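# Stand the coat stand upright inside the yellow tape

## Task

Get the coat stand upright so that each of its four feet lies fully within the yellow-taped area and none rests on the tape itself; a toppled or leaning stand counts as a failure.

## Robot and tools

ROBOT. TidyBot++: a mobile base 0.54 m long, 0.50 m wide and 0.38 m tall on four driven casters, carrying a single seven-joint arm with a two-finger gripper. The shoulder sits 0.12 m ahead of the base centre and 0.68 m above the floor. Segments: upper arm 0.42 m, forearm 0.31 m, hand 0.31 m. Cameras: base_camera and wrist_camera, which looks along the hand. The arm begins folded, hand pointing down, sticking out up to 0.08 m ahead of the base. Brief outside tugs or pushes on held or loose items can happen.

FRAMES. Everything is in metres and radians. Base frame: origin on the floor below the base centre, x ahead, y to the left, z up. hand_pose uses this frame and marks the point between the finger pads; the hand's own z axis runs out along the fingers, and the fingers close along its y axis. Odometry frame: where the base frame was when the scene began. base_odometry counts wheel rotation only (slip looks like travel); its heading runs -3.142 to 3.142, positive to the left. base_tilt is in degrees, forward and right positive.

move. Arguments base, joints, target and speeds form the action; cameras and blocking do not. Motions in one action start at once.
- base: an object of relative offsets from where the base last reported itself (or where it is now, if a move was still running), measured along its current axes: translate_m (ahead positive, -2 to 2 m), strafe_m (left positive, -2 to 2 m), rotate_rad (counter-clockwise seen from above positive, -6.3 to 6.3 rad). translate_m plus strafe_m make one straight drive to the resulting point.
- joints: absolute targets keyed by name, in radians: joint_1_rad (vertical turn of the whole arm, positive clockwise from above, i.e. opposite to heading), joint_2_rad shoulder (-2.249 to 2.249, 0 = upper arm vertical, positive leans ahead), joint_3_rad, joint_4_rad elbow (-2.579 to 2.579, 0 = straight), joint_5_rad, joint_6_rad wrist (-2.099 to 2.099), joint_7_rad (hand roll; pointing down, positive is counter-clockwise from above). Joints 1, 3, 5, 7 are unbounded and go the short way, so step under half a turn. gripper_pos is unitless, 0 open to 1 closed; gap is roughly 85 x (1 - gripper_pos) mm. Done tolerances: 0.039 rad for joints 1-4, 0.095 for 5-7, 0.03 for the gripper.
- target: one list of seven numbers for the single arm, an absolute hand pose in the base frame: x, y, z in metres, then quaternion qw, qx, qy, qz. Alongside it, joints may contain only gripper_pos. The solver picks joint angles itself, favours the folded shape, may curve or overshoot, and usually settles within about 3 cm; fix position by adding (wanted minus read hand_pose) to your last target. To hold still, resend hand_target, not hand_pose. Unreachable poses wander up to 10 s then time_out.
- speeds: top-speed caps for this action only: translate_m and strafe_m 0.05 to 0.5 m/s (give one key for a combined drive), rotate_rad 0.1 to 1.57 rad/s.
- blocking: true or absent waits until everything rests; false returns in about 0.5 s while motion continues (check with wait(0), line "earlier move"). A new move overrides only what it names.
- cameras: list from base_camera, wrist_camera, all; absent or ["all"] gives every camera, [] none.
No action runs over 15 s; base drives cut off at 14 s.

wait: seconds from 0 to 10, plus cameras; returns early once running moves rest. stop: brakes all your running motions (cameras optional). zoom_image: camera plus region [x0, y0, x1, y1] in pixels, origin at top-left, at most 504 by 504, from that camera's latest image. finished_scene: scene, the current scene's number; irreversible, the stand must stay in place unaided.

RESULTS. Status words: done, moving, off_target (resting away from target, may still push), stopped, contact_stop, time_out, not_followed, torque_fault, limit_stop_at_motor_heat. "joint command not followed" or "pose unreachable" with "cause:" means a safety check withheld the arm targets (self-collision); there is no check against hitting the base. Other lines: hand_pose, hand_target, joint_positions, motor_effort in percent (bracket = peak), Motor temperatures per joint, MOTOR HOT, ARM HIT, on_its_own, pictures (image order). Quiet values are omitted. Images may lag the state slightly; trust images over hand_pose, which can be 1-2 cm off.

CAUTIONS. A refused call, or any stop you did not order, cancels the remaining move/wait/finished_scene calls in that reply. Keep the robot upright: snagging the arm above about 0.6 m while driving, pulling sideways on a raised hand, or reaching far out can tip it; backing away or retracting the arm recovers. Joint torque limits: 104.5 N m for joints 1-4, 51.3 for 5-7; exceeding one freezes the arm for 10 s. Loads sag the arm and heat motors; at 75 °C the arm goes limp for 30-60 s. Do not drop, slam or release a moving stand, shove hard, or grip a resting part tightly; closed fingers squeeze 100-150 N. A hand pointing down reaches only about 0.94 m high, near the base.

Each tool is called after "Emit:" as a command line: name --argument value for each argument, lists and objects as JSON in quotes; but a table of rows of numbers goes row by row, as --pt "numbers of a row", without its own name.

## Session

Emit:
move --joints '{"joint_6_rad": 0.35}'

Scene clock: 1.87 s.
Motor temperatures (°C): [32 34 29 30 36 38 32]
move: done
base_odometry: x=+0.000 y=+0.000 heading=+0.000
base_tilt: forward=+0.3 right=+0.5
joint_positions: joint_1_rad=-0.048 joint_2_rad=-0.364 joint_3_rad=+3.099 joint_4_rad=-2.547 joint_5_rad=+0.028 joint_6_rad=+0.318 joint_7_rad=+1.521 gripper_pos=+0.000
joint_status: all done
motor_effort: joint_1_rad=-1(2) joint_2_rad=-7(7) joint_3_rad=+1(1) joint_4_rad=+20(20) joint_5_rad=+0(1) joint_6_rad=+9(9) joint_7_rad=+0(1)
hand_pose: x=+0.5218 y=+0.0416 z=+0.8038 quat_wxyz=(-0.030, +0.802, +0.033, +0.595) (m; base frame)
pictures: base_camera, wrist_camera
Images, in order (width x height): base_camera 644x364, wrist_camera 644x476.

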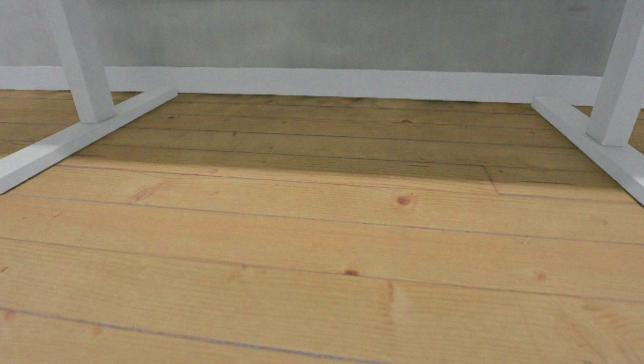

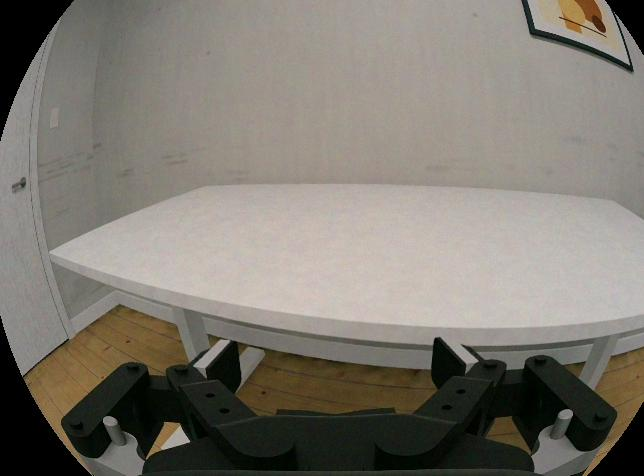

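Emit:
move --joints '{"joint_1_rad": 1.5}' --cameras '["wrist_camera"]'

Emit:
move --joints '{"joint_1_rad": 3.1}' --cameras '["wrist_camera"]'

Scene clock: 10.57 s.
move: done
base_odometry: x=+0.000 y=+0.000 heading=+0.000
base_tilt: forward=+0.3 right=+0.4
joint_positions: joint_1_rad=+1.475 joint_2_rad=-0.364 joint_3_rad=+3.099 joint_4_rad=-2.547 joint_5_rad=+0.028 joint_6_rad=+0.318 joint_7_rad=+1.521 gripper_pos=+0.000
joint_status: all done
motor_effort: joint_1_rad=-1(3) joint_2_rad=-7(7) joint_3_rad=+1(2) joint_4_rad=+20(20) joint_5_rad=+0(1) joint_6_rad=+7(9) joint_7_rad=-1(1)
hand_pose: x=+0.1799 y=-0.4003 z=+0.8039 quat_wxyz=(+0.388, +0.604, -0.529, +0.452) (m; base frame)
pictures: wrist_camera

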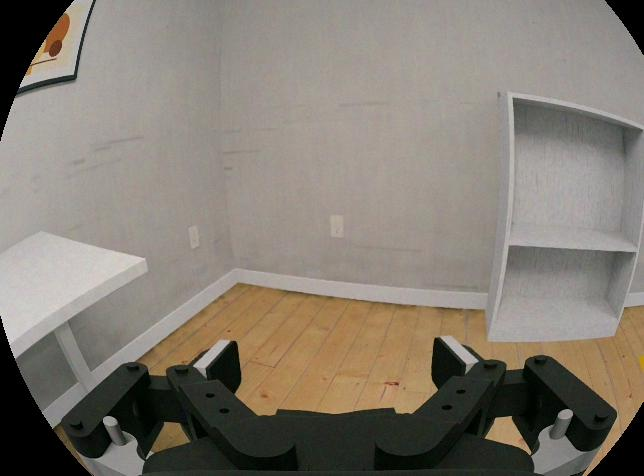

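Scene clock: 13.37 s.
move: done
base_odometry: x=+0.000 y=+0.000 heading=+0.000
base_tilt: forward=+0.4 right=+0.4
joint_positions: joint_1_rad=+3.075 joint_2_rad=-0.364 joint_3_rad=+3.099 joint_4_rad=-2.547 joint_5_rad=+0.028 joint_6_rad=+0.318 joint_7_rad=+1.521 gripper_pos=+0.000
joint_status: all done
motor_effort: joint_1_rad=-1(3) joint_2_rad=-6(7) joint_3_rad=+1(2) joint_4_rad=+19(20) joint_5_rad=+0(1) joint_6_rad=+8(9) joint_7_rad=+0(1)
hand_pose: x=-0.2829 y=-0.0492 z=+0.8039 quat_wxyz=(+0.595, +0.041, -0.802, +0.036) (m; base frame)
pictures: wrist_camera

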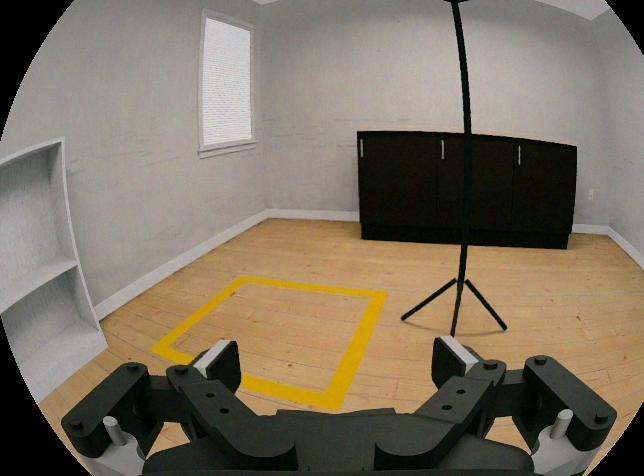

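Emit:
move --joints '{"joint_1_rad": 0.0, "joint_3_rad": 3.16}' --base '{"rotate_rad": 3.1}'

Scene clock: 31.87 s.
move: done
base_odometry: x=+0.000 y=+0.000 heading=+3.099
base_tilt: forward=+0.3 right=+0.5
base_status: done
joint_positions: joint_1_rad=+0.026 joint_2_rad=-0.364 joint_3_rad=+3.146 joint_4_rad=-2.547 joint_5_rad=+0.028 joint_6_rad=+0.321 joint_7_rad=+1.521 gripper_pos=+0.000
joint_status: all done
motor_effort: joint_1_rad=-1(3) joint_2_rad=-7(7) joint_3_rad=+1(3) joint_4_rad=+20(20) joint_5_rad=-1(1) joint_6_rad=+8(9) joint_7_rad=+0(1)
hand_pose: x=+0.5245 y=-0.0080 z=+0.8050 quat_wxyz=(-0.002, +0.802, -0.019, +0.597) (m; base frame)
pictures: base_camera, wrist_camera

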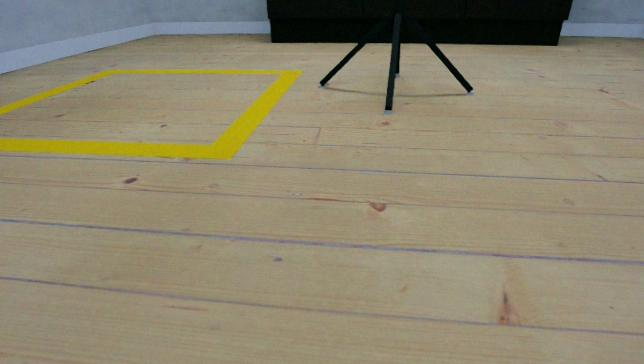

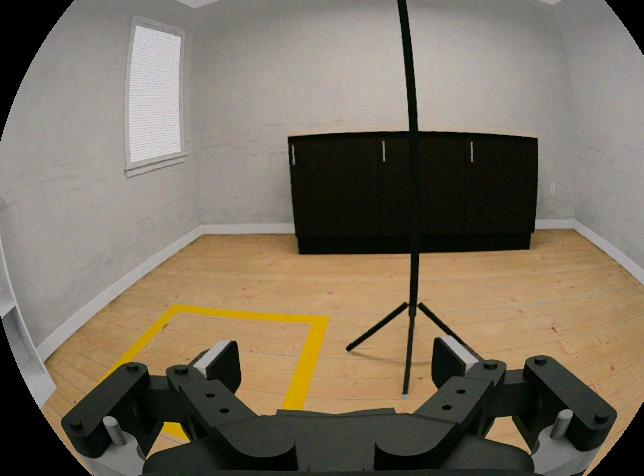

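Emit:
move --joints '{"joint_2_rad": -0.07, "joint_4_rad": -2.425, "joint_6_rad": 0.764, "joint_7_rad": 1.58}' --base '{"translate_m": 0.6, "strafe_m": -0.33}'

Scene clock: 48.70 s.
move: done
base_odometry: x=-0.586 y=+0.355 heading=+3.100
base_tilt: forward=+0.3 right=+0.4
base_status: done
joint_positions: joint_1_rad=+0.024 joint_2_rad=-0.078 joint_3_rad=+3.149 joint_4_rad=-2.435 joint_5_rad=+0.028 joint_6_rad=+0.732 joint_7_rad=+1.532 gripper_pos=+0.000
joint_status: all done
motor_effort: joint_1_rad=-1(2) joint_2_rad=-16(17) joint_3_rad=+1(2) joint_4_rad=+18(21) joint_5_rad=+0(1) joint_6_rad=+8(10) joint_7_rad=+0(1)
hand_pose: x=+0.6191 y=-0.0087 z=+0.8618 quat_wxyz=(-0.002, +0.726, -0.012, +0.687) (m; base frame)
pictures: base_camera, wrist_camera

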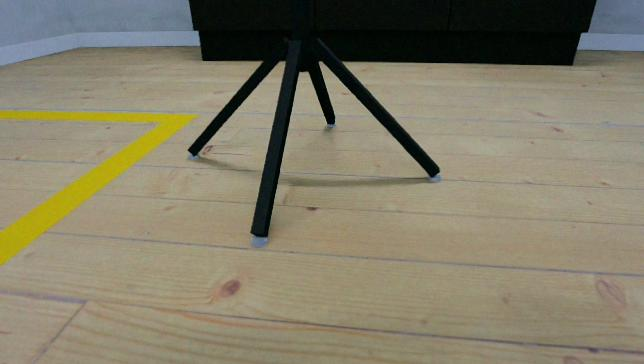

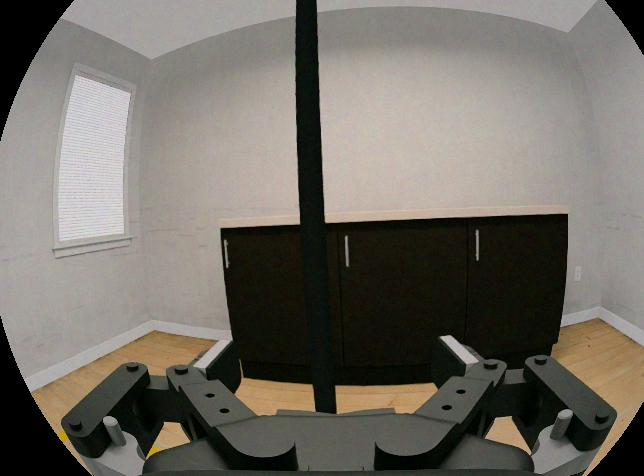

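Emit:
move --joints '{"joint_7_rad": 1.605}' --base '{"translate_m": 0.17, "strafe_m": 0.006}' --speeds '{"translate_m": 0.25}' --cameras '["wrist_camera"]'

Scene clock: 63.00 s.
move: done
base_odometry: x=-0.756 y=+0.356 heading=+3.100
base_tilt: forward=+0.3 right=+0.5
base_status: done
joint_positions: joint_1_rad=+0.023 joint_2_rad=-0.076 joint_3_rad=+3.150 joint_4_rad=-2.434 joint_5_rad=+0.028 joint_6_rad=+0.733 joint_7_rad=+1.561 gripper_pos=+0.000
joint_status: all done
motor_effort: joint_1_rad=-2(2) joint_2_rad=-16(17) joint_3_rad=+0(2) joint_4_rad=+18(19) joint_5_rad=-1(1) joint_6_rad=+8(9) joint_7_rad=+1(1)
hand_pose: x=+0.6197 y=-0.0087 z=+0.8618 quat_wxyz=(+0.008, +0.726, -0.001, +0.688) (m; base frame)
pictures: wrist_camera

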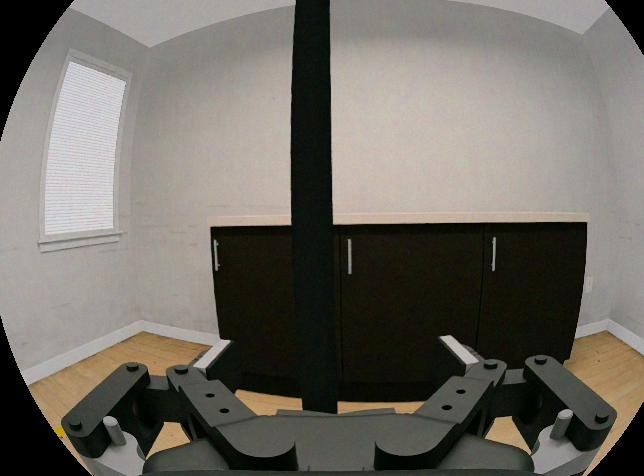

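Emit:
move --base '{"translate_m": 0.09, "strafe_m": 0.010}' --speeds '{"translate_m": 0.15}' --cameras '["wrist_camera"]'

Scene clock: 71.70 s.
move: done
base_odometry: x=-0.847 y=+0.350 heading=+3.100
base_tilt: forward=+0.4 right=+0.5
base_status: done
joint_positions: joint_1_rad=+0.023 joint_2_rad=-0.074 joint_3_rad=+3.150 joint_4_rad=-2.433 joint_5_rad=+0.028 joint_6_rad=+0.734 joint_7_rad=+1.561 gripper_pos=+0.000
motor_effort: joint_1_rad=-1(2) joint_2_rad=-16(18) joint_3_rad=+0(1) joint_4_rad=+18(19) joint_5_rad=-1(1) joint_6_rad=+9(9) joint_7_rad=-1(1)
hand_pose: x=+0.6203 y=-0.0087 z=+0.8615 quat_wxyz=(+0.008, +0.726, -0.001, +0.687) (m; base frame)
pictures: wrist_camera

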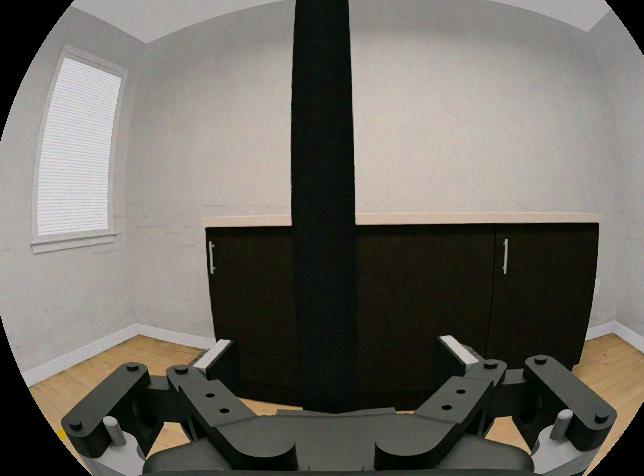

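Emit:
move --base '{"translate_m": 0.027, "strafe_m": 0.005}' --speeds '{"translate_m": 0.1}' --cameras '[]'

Emit:
move --joints '{"gripper_pos": 0.5}'

Scene clock: 76.40 s.
move: done
base_odometry: x=-0.874 y=+0.347 heading=+3.099
base_tilt: forward=+0.3 right=+0.5
base_status: done
joint_positions: joint_1_rad=+0.023 joint_2_rad=-0.070 joint_3_rad=+3.150 joint_4_rad=-2.431 joint_5_rad=+0.028 joint_6_rad=+0.734 joint_7_rad=+1.561 gripper_pos=+0.000
motor_effort: joint_1_rad=-1(2) joint_2_rad=-16(18) joint_3_rad=+1(1) joint_4_rad=+18(19) joint_5_rad=+0(1) joint_6_rad=+9(9) joint_7_rad=+0(0)
hand_pose: x=+0.6217 y=-0.0086 z=+0.8604 quat_wxyz=(+0.008, +0.727, -0.001, +0.687) (m; base frame)
pictures: none

Scene clock: 77.23 s.
move: done
base_odometry: x=-0.874 y=+0.347 heading=+3.099
base_tilt: forward=+0.3 right=+0.5
joint_positions: joint_1_rad=+0.023 joint_2_rad=-0.070 joint_3_rad=+3.150 joint_4_rad=-2.431 joint_5_rad=+0.028 joint_6_rad=+0.734 joint_7_rad=+1.561 gripper_pos=+0.500
joint_status: all done
motor_effort: joint_1_rad=-1(2) joint_2_rad=-16(16) joint_3_rad=+1(1) joint_4_rad=+18(18) joint_5_rad=+0(1) joint_6_rad=+9(9) joint_7_rad=+0(1)
hand_pose: x=+0.6217 y=-0.0086 z=+0.8605 quat_wxyz=(+0.008, +0.727, -0.001, +0.687) (m; base frame)
pictures: base_camera, wrist_camera

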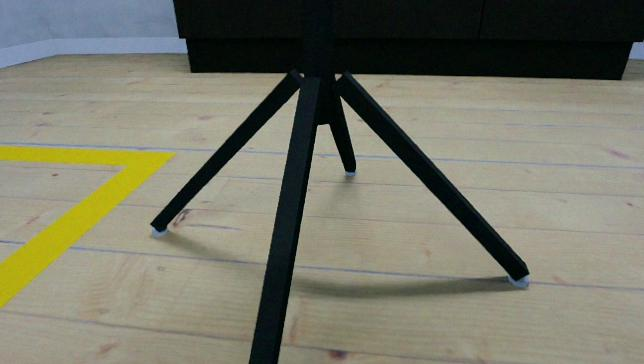

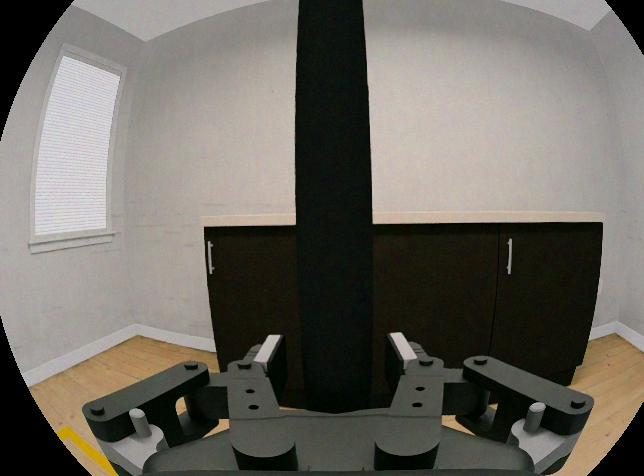

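Emit:
move --joints '{"gripper_pos": 0.75}' --cameras '[]'

Emit:
move --joints '{"gripper_pos": 1.0}' --cameras '[]'

Emit:
move --joints '{"joint_2_rad": -0.17, "joint_4_rad": -2.31, "joint_6_rad": 0.82}' --cameras '["base_camera"]'

Emit:
move --joints '{"joint_2_rad": -0.25, "joint_4_rad": -2.225, "joint_6_rad": 0.82}' --cameras '["base_camera"]'

Emit:
move --joints '{"joint_2_rad": -0.29, "joint_4_rad": -2.185, "joint_6_rad": 0.76}' --cameras '["base_camera", "wrist_camera"]'

Scene clock: 88.13 s.
move: off_target
base_odometry: x=-0.874 y=+0.347 heading=+3.099
base_tilt: forward=+0.3 right=+0.4
joint_positions: joint_1_rad=+0.021 joint_2_rad=-0.070 joint_3_rad=+3.152 joint_4_rad=-2.432 joint_5_rad=+0.028 joint_6_rad=+0.735 joint_7_rad=+1.561 gripper_pos=+0.692
joint_status: gripper_pos off_target (ended at +0.692, target +0.750)
motor_effort: joint_1_rad=-1(4) joint_2_rad=-15(16) joint_3_rad=+0(3) joint_4_rad=+20(21) joint_5_rad=+1(2) joint_6_rad=+9(10) joint_7_rad=-1(1)
hand_pose: x=+0.6214 y=-0.0090 z=+0.8605 quat_wxyz=(+0.008, +0.727, -0.001, +0.687) (m; base frame)
pictures: none

Scene clock: 88.80 s.
move: off_target
base_odometry: x=-0.874 y=+0.347 heading=+3.099
base_tilt: forward=+0.4 right=+0.4
joint_positions: joint_1_rad=+0.021 joint_2_rad=-0.070 joint_3_rad=+3.152 joint_4_rad=-2.432 joint_5_rad=+0.028 joint_6_rad=+0.735 joint_7_rad=+1.561 gripper_pos=+0.692
joint_status: gripper_pos off_target (ended at +0.692, target +1.000)
motor_effort: joint_1_rad=+0(3) joint_2_rad=-15(15) joint_3_rad=+0(1) joint_4_rad=+20(20) joint_5_rad=+0(1) joint_6_rad=+9(9) joint_7_rad=+0(1)
hand_pose: x=+0.6214 y=-0.0090 z=+0.8605 quat_wxyz=(+0.008, +0.727, -0.001, +0.687) (m; base frame)
pictures: none

Scene clock: 89.77 s.
move: off_target
base_odometry: x=-0.874 y=+0.347 heading=+3.099
base_tilt: forward=+0.3 right=+0.5
joint_positions: joint_1_rad=+0.021 joint_2_rad=-0.071 joint_3_rad=+3.152 joint_4_rad=-2.424 joint_5_rad=+0.028 joint_6_rad=+0.728 joint_7_rad=+1.561 gripper_pos=+0.692
joint_status: joint_2_rad off_target (ended at -0.071, target -0.170); joint_4_rad off_target (ended at -2.424, target -2.310); the others done
motor_effort: joint_1_rad=-1(2) joint_2_rad=-32(32) joint_3_rad=+1(2) joint_4_rad=+38(38) joint_5_rad=-1(1) joint_6_rad=+26(26) joint_7_rad=-1(1)
hand_pose: x=+0.6231 y=-0.0087 z=+0.8629 quat_wxyz=(+0.008, +0.726, -0.001, +0.688) (m; base frame)
pictures: base_camera

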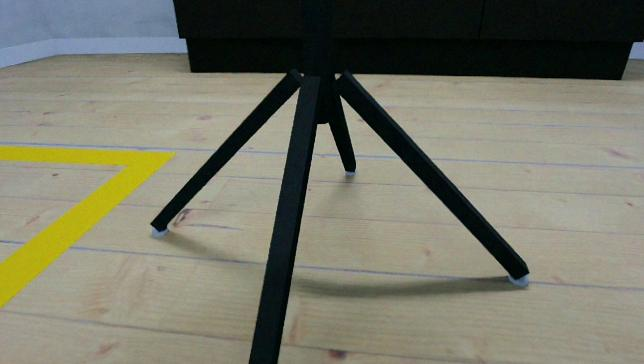

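Scene clock: 90.63 s.
move: off_target
base_odometry: x=-0.874 y=+0.347 heading=+3.099
base_tilt: forward=+0.3 right=+0.5
joint_positions: joint_1_rad=+0.021 joint_2_rad=-0.071 joint_3_rad=+3.152 joint_4_rad=-2.389 joint_5_rad=+0.028 joint_6_rad=+0.686 joint_7_rad=+1.561 gripper_pos=+0.692
joint_status: joint_2_rad off_target (ended at -0.071, target -0.250); joint_4_rad off_target (ended at -2.389, target -2.225); joint_6_rad off_target (ended at +0.686, target +0.820)
motor_effort: joint_1_rad=+1(1) joint_2_rad=-43(44) joint_3_rad=+0(1) joint_4_rad=+47(47) joint_5_rad=-1(1) joint_6_rad=+35(35) joint_7_rad=-1(1)
hand_pose: x=+0.6305 y=-0.0093 z=+0.8691 quat_wxyz=(+0.008, +0.728, -0.001, +0.685) (m; base frame)
pictures: base_camera

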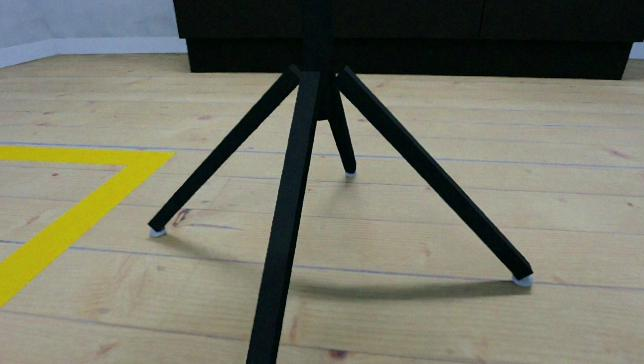

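Scene clock: 91.63 s.
move: off_target
base_odometry: x=-0.874 y=+0.347 heading=+3.099
base_tilt: forward=+0.4 right=+0.5
joint_positions: joint_1_rad=+0.021 joint_2_rad=-0.103 joint_3_rad=+3.152 joint_4_rad=-2.346 joint_5_rad=+0.028 joint_6_rad=+0.630 joint_7_rad=+1.561 gripper_pos=+0.692
joint_status: joint_2_rad off_target (ended at -0.103, target -0.290); joint_4_rad off_target (ended at -2.346, target -2.185); joint_6_rad off_target (ended at +0.630, target +0.760)
motor_effort: joint_1_rad=-1(2) joint_2_rad=-43(46) joint_3_rad=+1(1) joint_4_rad=+48(50) joint_5_rad=+0(1) joint_6_rad=+35(38) joint_7_rad=+0(1)
hand_pose: x=+0.6327 y=-0.0098 z=+0.8918 quat_wxyz=(+0.009, +0.722, -0.001, +0.692) (m; base frame)
pictures: base_camera, wrist_camera

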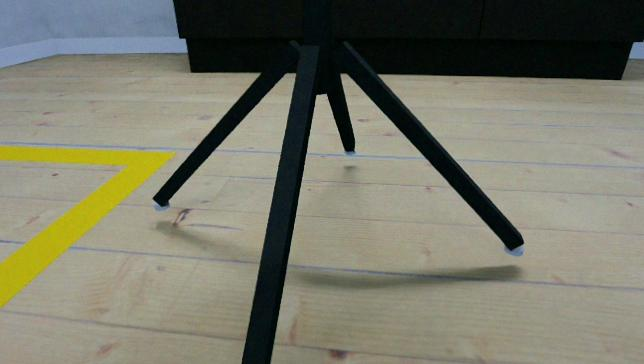

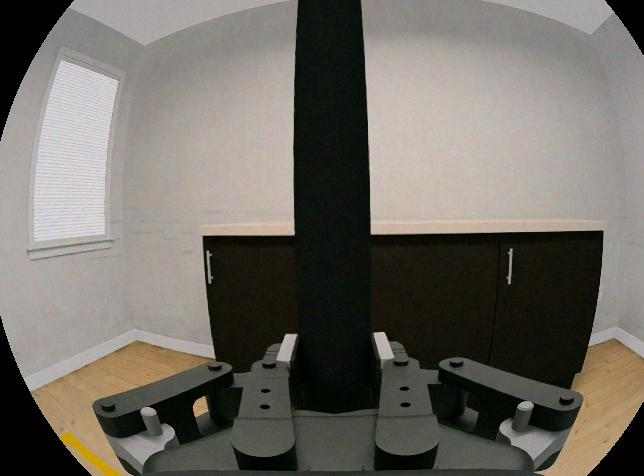

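Emit:
move --base '{"translate_m": 0.02, "strafe_m": 0.75}' --speeds '{"strafe_m": 0.3}' --cameras '["base_camera"]'

Scene clock: 105.07 s.
move: done
base_odometry: x=-0.926 y=-0.402 heading=+3.099
base_tilt: forward=+0.4 right=+0.4
base_status: done
joint_positions: joint_1_rad=+0.007 joint_2_rad=-0.104 joint_3_rad=+3.157 joint_4_rad=-2.345 joint_5_rad=+0.028 joint_6_rad=+0.630 joint_7_rad=+1.561 gripper_pos=+0.692
motor_effort: joint_1_rad=+0(4) joint_2_rad=-42(44) joint_3_rad=+1(4) joint_4_rad=+48(49) joint_5_rad=-1(2) joint_6_rad=+35(36) joint_7_rad=+0(1)
hand_pose: x=+0.6328 y=-0.0055 z=+0.8920 quat_wxyz=(+0.006, +0.722, +0.002, +0.692) (m; base frame)
pictures: base_camera

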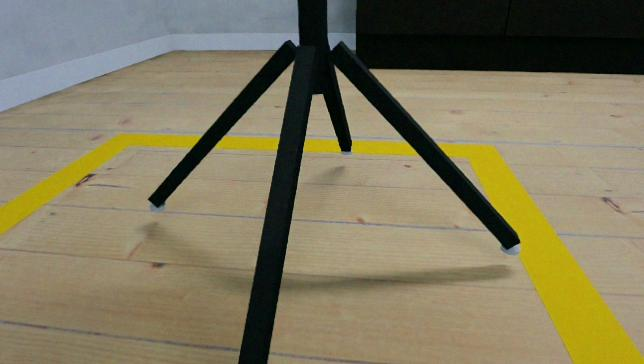

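Emit:
move --base '{"translate_m": -0.035, "strafe_m": 0.1}' --speeds '{"strafe_m": 0.15}' --cameras '["base_camera"]'

Scene clock: 128.23 s.
move: done
base_odometry: x=-0.895 y=-0.504 heading=+3.099
base_tilt: forward=+0.4 right=+0.5
base_status: done
joint_positions: joint_1_rad=+0.005 joint_2_rad=-0.104 joint_3_rad=+3.157 joint_4_rad=-2.345 joint_5_rad=+0.028 joint_6_rad=+0.630 joint_7_rad=+1.561 gripper_pos=+0.692
motor_effort: joint_1_rad=-1(5) joint_2_rad=-43(46) joint_3_rad=+1(4) joint_4_rad=+49(49) joint_5_rad=-1(2) joint_6_rad=+36(37) joint_7_rad=+0(1)
hand_pose: x=+0.6327 y=-0.0044 z=+0.8924 quat_wxyz=(+0.005, +0.721, +0.003, +0.693) (m; base frame)
pictures: base_camera

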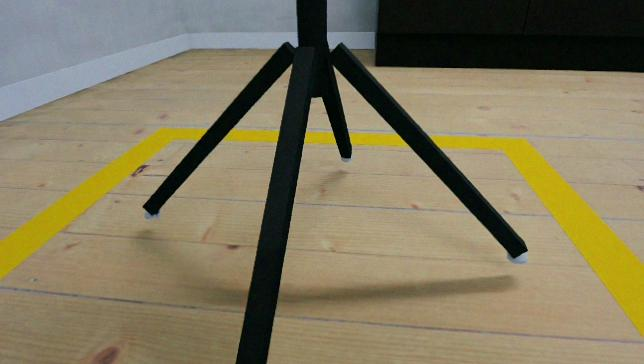

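Emit:
move --joints '{"joint_2_rad": -0.27, "joint_4_rad": -2.207, "joint_6_rad": 0.775}' --cameras '[]'

Emit:
move --joints '{"joint_2_rad": -0.253, "joint_4_rad": -2.225, "joint_6_rad": 0.787}' --cameras '["base_camera"]'

Emit:
move --joints '{"joint_2_rad": -0.235, "joint_4_rad": -2.242, "joint_6_rad": 0.797}' --cameras '["base_camera"]'

Scene clock: 138.43 s.
move: off_target
base_odometry: x=-0.895 y=-0.504 heading=+3.099
base_tilt: forward=+0.3 right=+0.4
joint_positions: joint_1_rad=+0.005 joint_2_rad=-0.104 joint_3_rad=+3.157 joint_4_rad=-2.352 joint_5_rad=+0.028 joint_6_rad=+0.630 joint_7_rad=+1.561 gripper_pos=+0.692
joint_status: joint_2_rad off_target (ended at -0.104, target -0.270); joint_4_rad off_target (ended at -2.352, target -2.207); joint_6_rad off_target (ended at +0.630, target +0.775)
motor_effort: joint_1_rad=+0(2) joint_2_rad=-43(44) joint_3_rad=+1(1) joint_4_rad=+49(50) joint_5_rad=-1(2) joint_6_rad=+36(36) joint_7_rad=+0(1)
hand_pose: x=+0.6313 y=-0.0044 z=+0.8885 quat_wxyz=(+0.005, +0.724, +0.003, +0.690) (m; base frame)
pictures: none

Scene clock: 139.07 s.
move: off_target
base_odometry: x=-0.895 y=-0.504 heading=+3.099
base_tilt: forward=+0.4 right=+0.5
joint_positions: joint_1_rad=+0.005 joint_2_rad=-0.103 joint_3_rad=+3.157 joint_4_rad=-2.365 joint_5_rad=+0.028 joint_6_rad=+0.630 joint_7_rad=+1.561 gripper_pos=+0.692
joint_status: joint_2_rad off_target (ended at -0.103, target -0.253); joint_4_rad off_target (ended at -2.365, target -2.225); joint_6_rad off_target (ended at +0.630, target +0.787)
motor_effort: joint_1_rad=-1(2) joint_2_rad=-42(44) joint_3_rad=+0(1) joint_4_rad=+47(49) joint_5_rad=+0(1) joint_6_rad=+35(37) joint_7_rad=+0(1)
hand_pose: x=+0.6288 y=-0.0043 z=+0.8810 quat_wxyz=(+0.005, +0.728, +0.002, +0.685) (m; base frame)
pictures: base_camera

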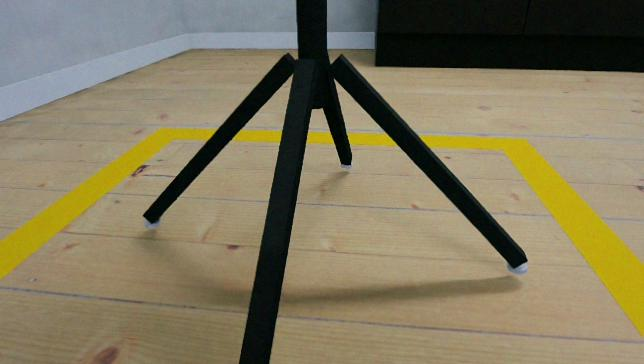

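Scene clock: 139.73 s.
move: off_target
base_odometry: x=-0.895 y=-0.504 heading=+3.099
base_tilt: forward=+0.4 right=+0.5
joint_positions: joint_1_rad=+0.005 joint_2_rad=-0.094 joint_3_rad=+3.157 joint_4_rad=-2.378 joint_5_rad=+0.028 joint_6_rad=+0.633 joint_7_rad=+1.561 gripper_pos=+0.692
joint_status: joint_2_rad off_target (ended at -0.094, target -0.235); joint_4_rad off_target (ended at -2.378, target -2.242); joint_6_rad off_target (ended at +0.633, target +0.797)
motor_effort: joint_1_rad=-1(3) joint_2_rad=-41(43) joint_3_rad=+0(1) joint_4_rad=+46(48) joint_5_rad=-1(2) joint_6_rad=+33(36) joint_7_rad=+0(1)
hand_pose: x=+0.6278 y=-0.0042 z=+0.8699 quat_wxyz=(+0.005, +0.735, +0.002, +0.678) (m; base frame)
pictures: base_camera

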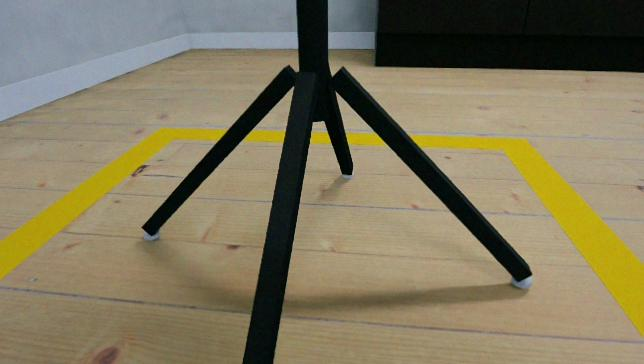

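Emit:
move --joints '{"joint_2_rad": -0.2, "joint_4_rad": -2.275, "joint_6_rad": 0.775}' --cameras '["base_camera"]'

Scene clock: 149.07 s.
move: off_target
base_odometry: x=-0.895 y=-0.504 heading=+3.099
base_tilt: forward=+0.3 right=+0.5
joint_positions: joint_1_rad=+0.005 joint_2_rad=-0.093 joint_3_rad=+3.157 joint_4_rad=-2.380 joint_5_rad=+0.028 joint_6_rad=+0.635 joint_7_rad=+1.561 gripper_pos=+0.692
joint_status: joint_2_rad off_target (ended at -0.093, target -0.200); joint_4_rad off_target (ended at -2.380, target -2.275); joint_6_rad off_target (ended at +0.635, target +0.775)
motor_effort: joint_1_rad=+0(1) joint_2_rad=-36(42) joint_3_rad=+1(1) joint_4_rad=+42(46) joint_5_rad=-1(2) joint_6_rad=+29(35) joint_7_rad=-1(1)
hand_pose: x=+0.6274 y=-0.0042 z=+0.8691 quat_wxyz=(+0.005, +0.735, +0.002, +0.678) (m; base frame)
pictures: base_camera

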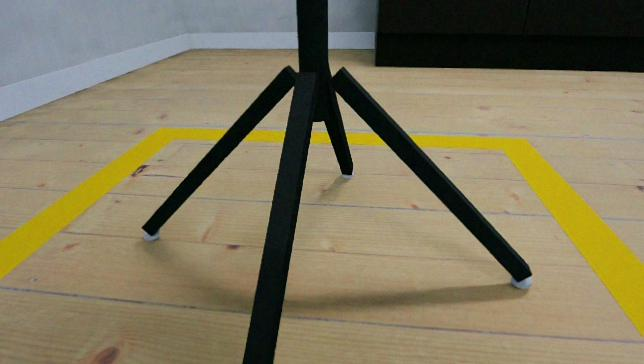

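Emit:
move --joints '{"joint_2_rad": -0.165, "joint_4_rad": -2.31, "joint_6_rad": 0.74}' --cameras '["base_camera"]'

Emit:
move --joints '{"joint_2_rad": -0.13, "joint_4_rad": -2.345, "joint_6_rad": 0.7}' --cameras '["base_camera"]'

Scene clock: 156.77 s.
move: off_target
base_odometry: x=-0.895 y=-0.504 heading=+3.099
base_tilt: forward=+0.3 right=+0.4
joint_positions: joint_1_rad=+0.005 joint_2_rad=-0.093 joint_3_rad=+3.157 joint_4_rad=-2.382 joint_5_rad=+0.028 joint_6_rad=+0.636 joint_7_rad=+1.561 gripper_pos=+0.692
joint_status: joint_2_rad off_target (ended at -0.093, target -0.165); joint_4_rad off_target (ended at -2.382, target -2.310); joint_6_rad off_target (ended at +0.636, target +0.740)
motor_effort: joint_1_rad=+0(1) joint_2_rad=-29(36) joint_3_rad=+2(2) joint_4_rad=+36(42) joint_5_rad=-1(2) joint_6_rad=+23(30) joint_7_rad=-1(1)
hand_pose: x=+0.6271 y=-0.0042 z=+0.8683 quat_wxyz=(+0.005, +0.736, +0.002, +0.677) (m; base frame)
pictures: base_camera

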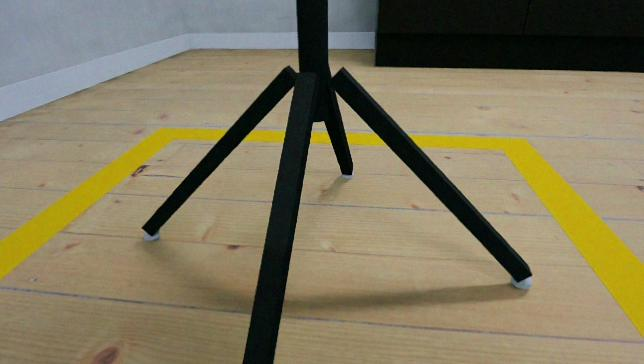

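Scene clock: 157.43 s.
move: done
base_odometry: x=-0.895 y=-0.504 heading=+3.099
base_tilt: forward=+0.3 right=+0.4
joint_positions: joint_1_rad=+0.005 joint_2_rad=-0.092 joint_3_rad=+3.157 joint_4_rad=-2.383 joint_5_rad=+0.028 joint_6_rad=+0.636 joint_7_rad=+1.561 gripper_pos=+0.692
joint_status: all done
motor_effort: joint_1_rad=+0(1) joint_2_rad=-22(29) joint_3_rad=+2(2) joint_4_rad=+29(36) joint_5_rad=-2(2) joint_6_rad=+16(23) joint_7_rad=+0(1)
hand_pose: x=+0.6269 y=-0.0042 z=+0.8674 quat_wxyz=(+0.005, +0.736, +0.002, +0.677) (m; base frame)
pictures: base_camera

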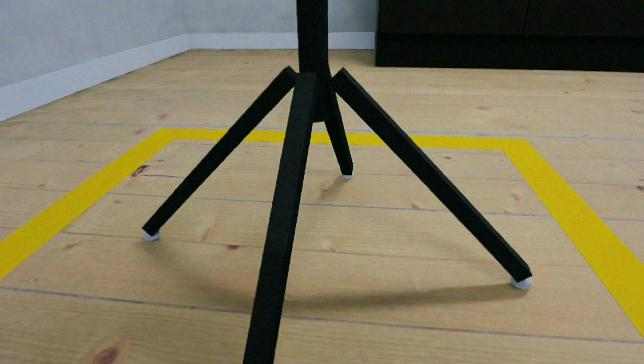

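Emit:
move --joints '{"joint_2_rad": -0.1, "joint_4_rad": -2.378, "joint_6_rad": 0.665}' --cameras '["base_camera"]'

Emit:
move --joints '{"joint_2_rad": -0.085, "joint_4_rad": -2.395, "joint_6_rad": 0.65}' --cameras '["base_camera"]'

Scene clock: 162.30 s.
move: done
base_odometry: x=-0.895 y=-0.504 heading=+3.099
base_tilt: forward=+0.3 right=+0.5
joint_positions: joint_1_rad=+0.005 joint_2_rad=-0.092 joint_3_rad=+3.157 joint_4_rad=-2.385 joint_5_rad=+0.028 joint_6_rad=+0.637 joint_7_rad=+1.561 gripper_pos=+0.692
joint_status: all done
motor_effort: joint_1_rad=+1(2) joint_2_rad=-14(22) joint_3_rad=+2(3) joint_4_rad=+23(29) joint_5_rad=-2(2) joint_6_rad=+10(17) joint_7_rad=+0(1)
hand_pose: x=+0.6265 y=-0.0042 z=+0.8664 quat_wxyz=(+0.005, +0.737, +0.002, +0.676) (m; base frame)
pictures: base_camera

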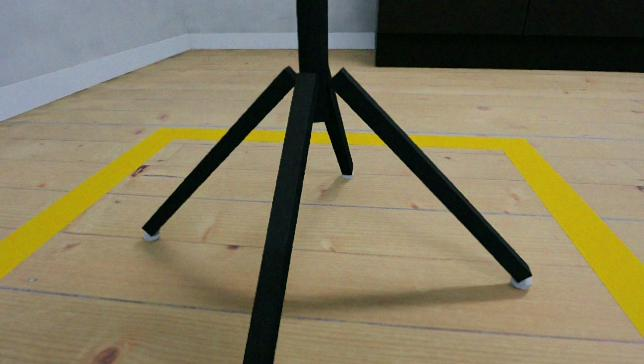

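Scene clock: 162.83 s.
move: done
base_odometry: x=-0.895 y=-0.504 heading=+3.099
base_tilt: forward=+0.3 right=+0.4
joint_positions: joint_1_rad=+0.005 joint_2_rad=-0.092 joint_3_rad=+3.157 joint_4_rad=-2.387 joint_5_rad=+0.028 joint_6_rad=+0.638 joint_7_rad=+1.561 gripper_pos=+0.692
joint_status: all done
motor_effort: joint_1_rad=+1(2) joint_2_rad=-11(14) joint_3_rad=+3(3) joint_4_rad=+21(24) joint_5_rad=-1(2) joint_6_rad=+7(10) joint_7_rad=+0(1)
hand_pose: x=+0.6260 y=-0.0042 z=+0.8659 quat_wxyz=(+0.005, +0.737, +0.002, +0.676) (m; base frame)
pictures: base_camera

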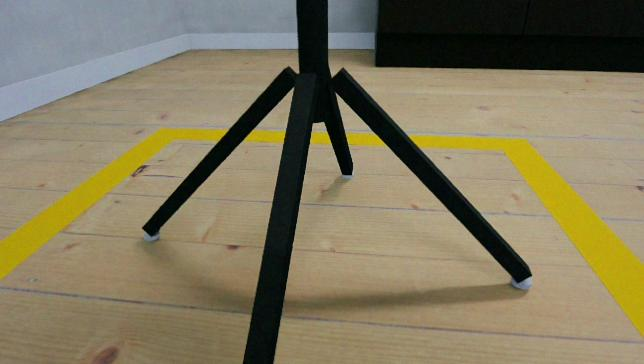

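Emit:
move --joints '{"joint_2_rad": -0.105, "joint_4_rad": -2.43, "joint_6_rad": 0.69}' --cameras '["base_camera"]'

Emit:
move --joints '{"joint_2_rad": -0.118, "joint_4_rad": -2.455, "joint_6_rad": 0.72}' --cameras '["base_camera"]'

Scene clock: 185.87 s.
move: done
base_odometry: x=-0.895 y=-0.504 heading=+3.099
base_tilt: forward=+0.3 right=+0.4
joint_positions: joint_1_rad=+0.005 joint_2_rad=-0.105 joint_3_rad=+3.157 joint_4_rad=-2.426 joint_5_rad=+0.028 joint_6_rad=+0.675 joint_7_rad=+1.561 gripper_pos=+0.692
joint_status: all done
motor_effort: joint_1_rad=+0(2) joint_2_rad=-10(12) joint_3_rad=+3(3) joint_4_rad=+20(22) joint_5_rad=-1(2) joint_6_rad=+7(7) joint_7_rad=-1(1)
hand_pose: x=+0.6155 y=-0.0037 z=+0.8625 quat_wxyz=(+0.004, +0.733, +0.002, +0.680) (m; base frame)
pictures: base_camera

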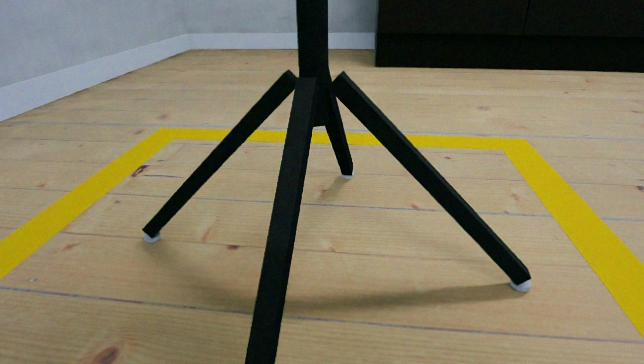

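Scene clock: 186.50 s.
move: done
base_odometry: x=-0.895 y=-0.504 heading=+3.099
base_tilt: forward=+0.3 right=+0.5
joint_positions: joint_1_rad=+0.005 joint_2_rad=-0.112 joint_3_rad=+3.158 joint_4_rad=-2.451 joint_5_rad=+0.028 joint_6_rad=+0.701 joint_7_rad=+1.561 gripper_pos=+0.692
joint_status: all done
motor_effort: joint_1_rad=+0(3) joint_2_rad=-11(12) joint_3_rad=+1(3) joint_4_rad=+20(22) joint_5_rad=-1(3) joint_6_rad=+7(8) joint_7_rad=-1(2)
hand_pose: x=+0.6087 y=-0.0037 z=+0.8603 quat_wxyz=(+0.004, +0.731, +0.002, +0.683) (m; base frame)
pictures: base_camera

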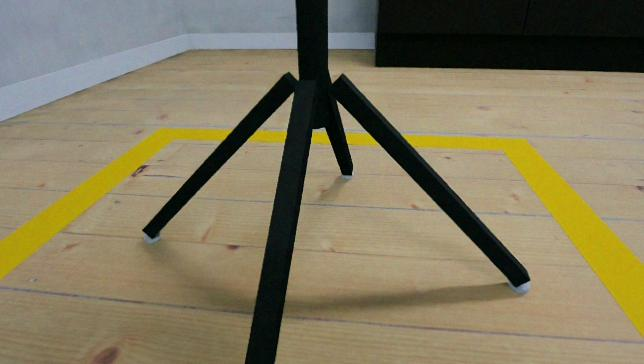

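Emit:
move --joints '{"gripper_pos": 0.66}'

Scene clock: 190.00 s.
move: done
base_odometry: x=-0.895 y=-0.504 heading=+3.099
base_tilt: forward=+0.3 right=+0.4
joint_positions: joint_1_rad=+0.005 joint_2_rad=-0.112 joint_3_rad=+3.158 joint_4_rad=-2.452 joint_5_rad=+0.028 joint_6_rad=+0.701 joint_7_rad=+1.561 gripper_pos=+0.659
joint_status: all done
motor_effort: joint_1_rad=-1(3) joint_2_rad=-11(13) joint_3_rad=+0(2) joint_4_rad=+20(21) joint_5_rad=+1(1) joint_6_rad=+8(9) joint_7_rad=+0(1)
hand_pose: x=+0.6085 y=-0.0040 z=+0.8601 quat_wxyz=(+0.004, +0.731, +0.002, +0.683) (m; base frame)
pictures: base_camera, wrist_camera

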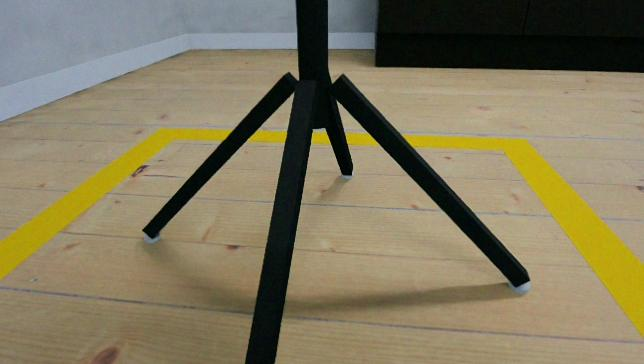

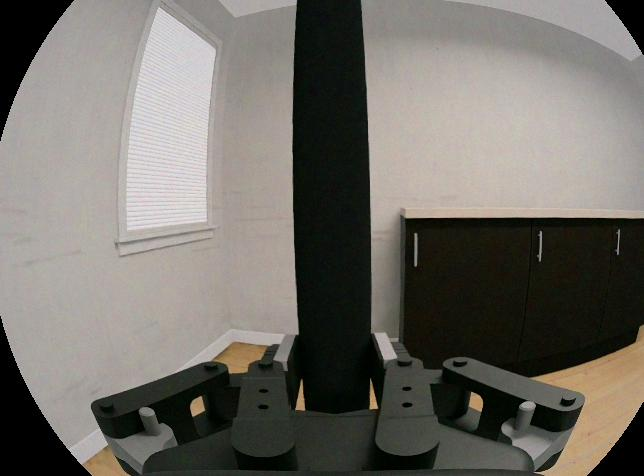

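Emit:
move --joints '{"gripper_pos": 0.0}'

Emit:
move --base '{"translate_m": -0.35}' --speeds '{"translate_m": 0.25}'

Scene clock: 194.50 s.
move: done
base_odometry: x=-0.895 y=-0.504 heading=+3.099
base_tilt: forward=+0.3 right=+0.4
joint_positions: joint_1_rad=+0.005 joint_2_rad=-0.112 joint_3_rad=+3.158 joint_4_rad=-2.452 joint_5_rad=+0.028 joint_6_rad=+0.701 joint_7_rad=+1.561 gripper_pos=+0.000
joint_status: all done
motor_effort: joint_1_rad=-1(2) joint_2_rad=-14(16) joint_3_rad=+0(1) joint_4_rad=+18(20) joint_5_rad=+0(1) joint_6_rad=+9(9) joint_7_rad=+0(1)
hand_pose: x=+0.6085 y=-0.0040 z=+0.8601 quat_wxyz=(+0.004, +0.731, +0.002, +0.683) (m; base frame)
pictures: base_camera, wrist_camera

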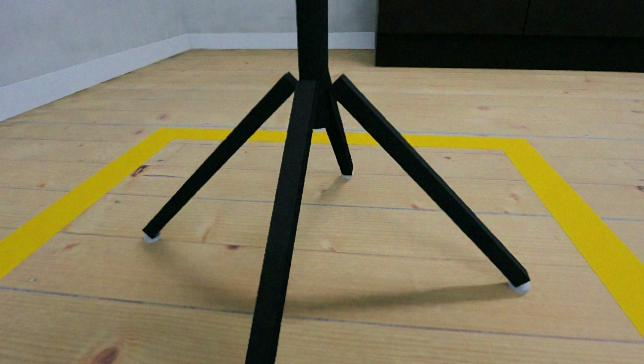

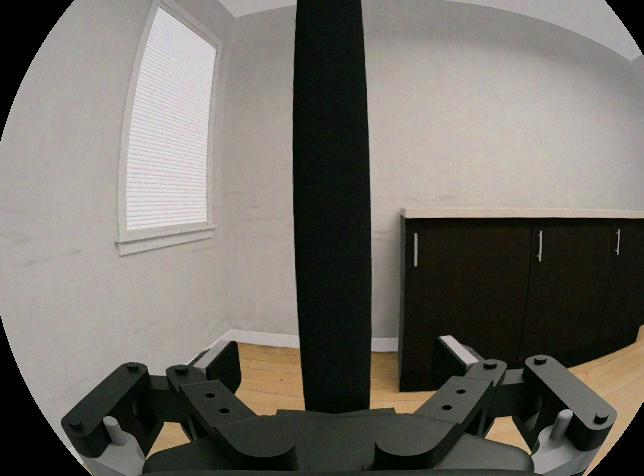

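Scene clock: 196.77 s.
move: done
base_odometry: x=-0.545 y=-0.519 heading=+3.099
base_tilt: forward=+0.3 right=+0.5
base_status: done
joint_positions: joint_1_rad=+0.005 joint_2_rad=-0.112 joint_3_rad=+3.158 joint_4_rad=-2.452 joint_5_rad=+0.028 joint_6_rad=+0.701 joint_7_rad=+1.561 gripper_pos=+0.000
motor_effort: joint_1_rad=-1(2) joint_2_rad=-14(17) joint_3_rad=+0(1) joint_4_rad=+18(19) joint_5_rad=+0(1) joint_6_rad=+9(9) joint_7_rad=+0(1)
hand_pose: x=+0.6086 y=-0.0040 z=+0.8600 quat_wxyz=(+0.004, +0.731, +0.002, +0.683) (m; base frame)
pictures: base_camera, wrist_camera

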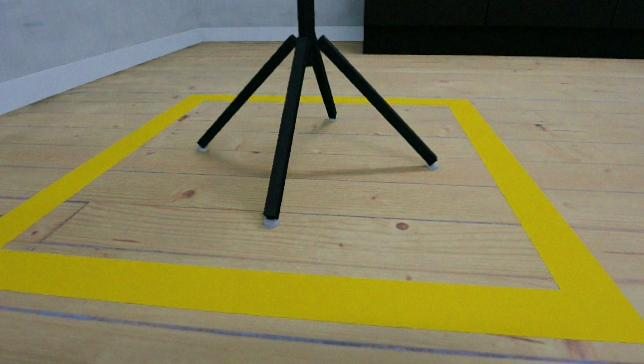

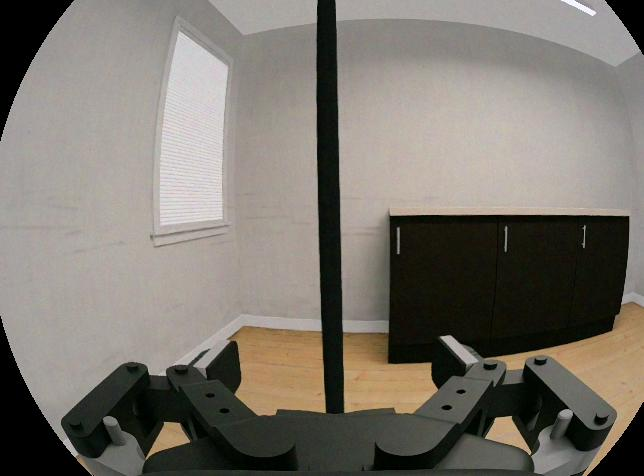

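Emit:
finished_scene --scene 3

The scene is finished: the task was done.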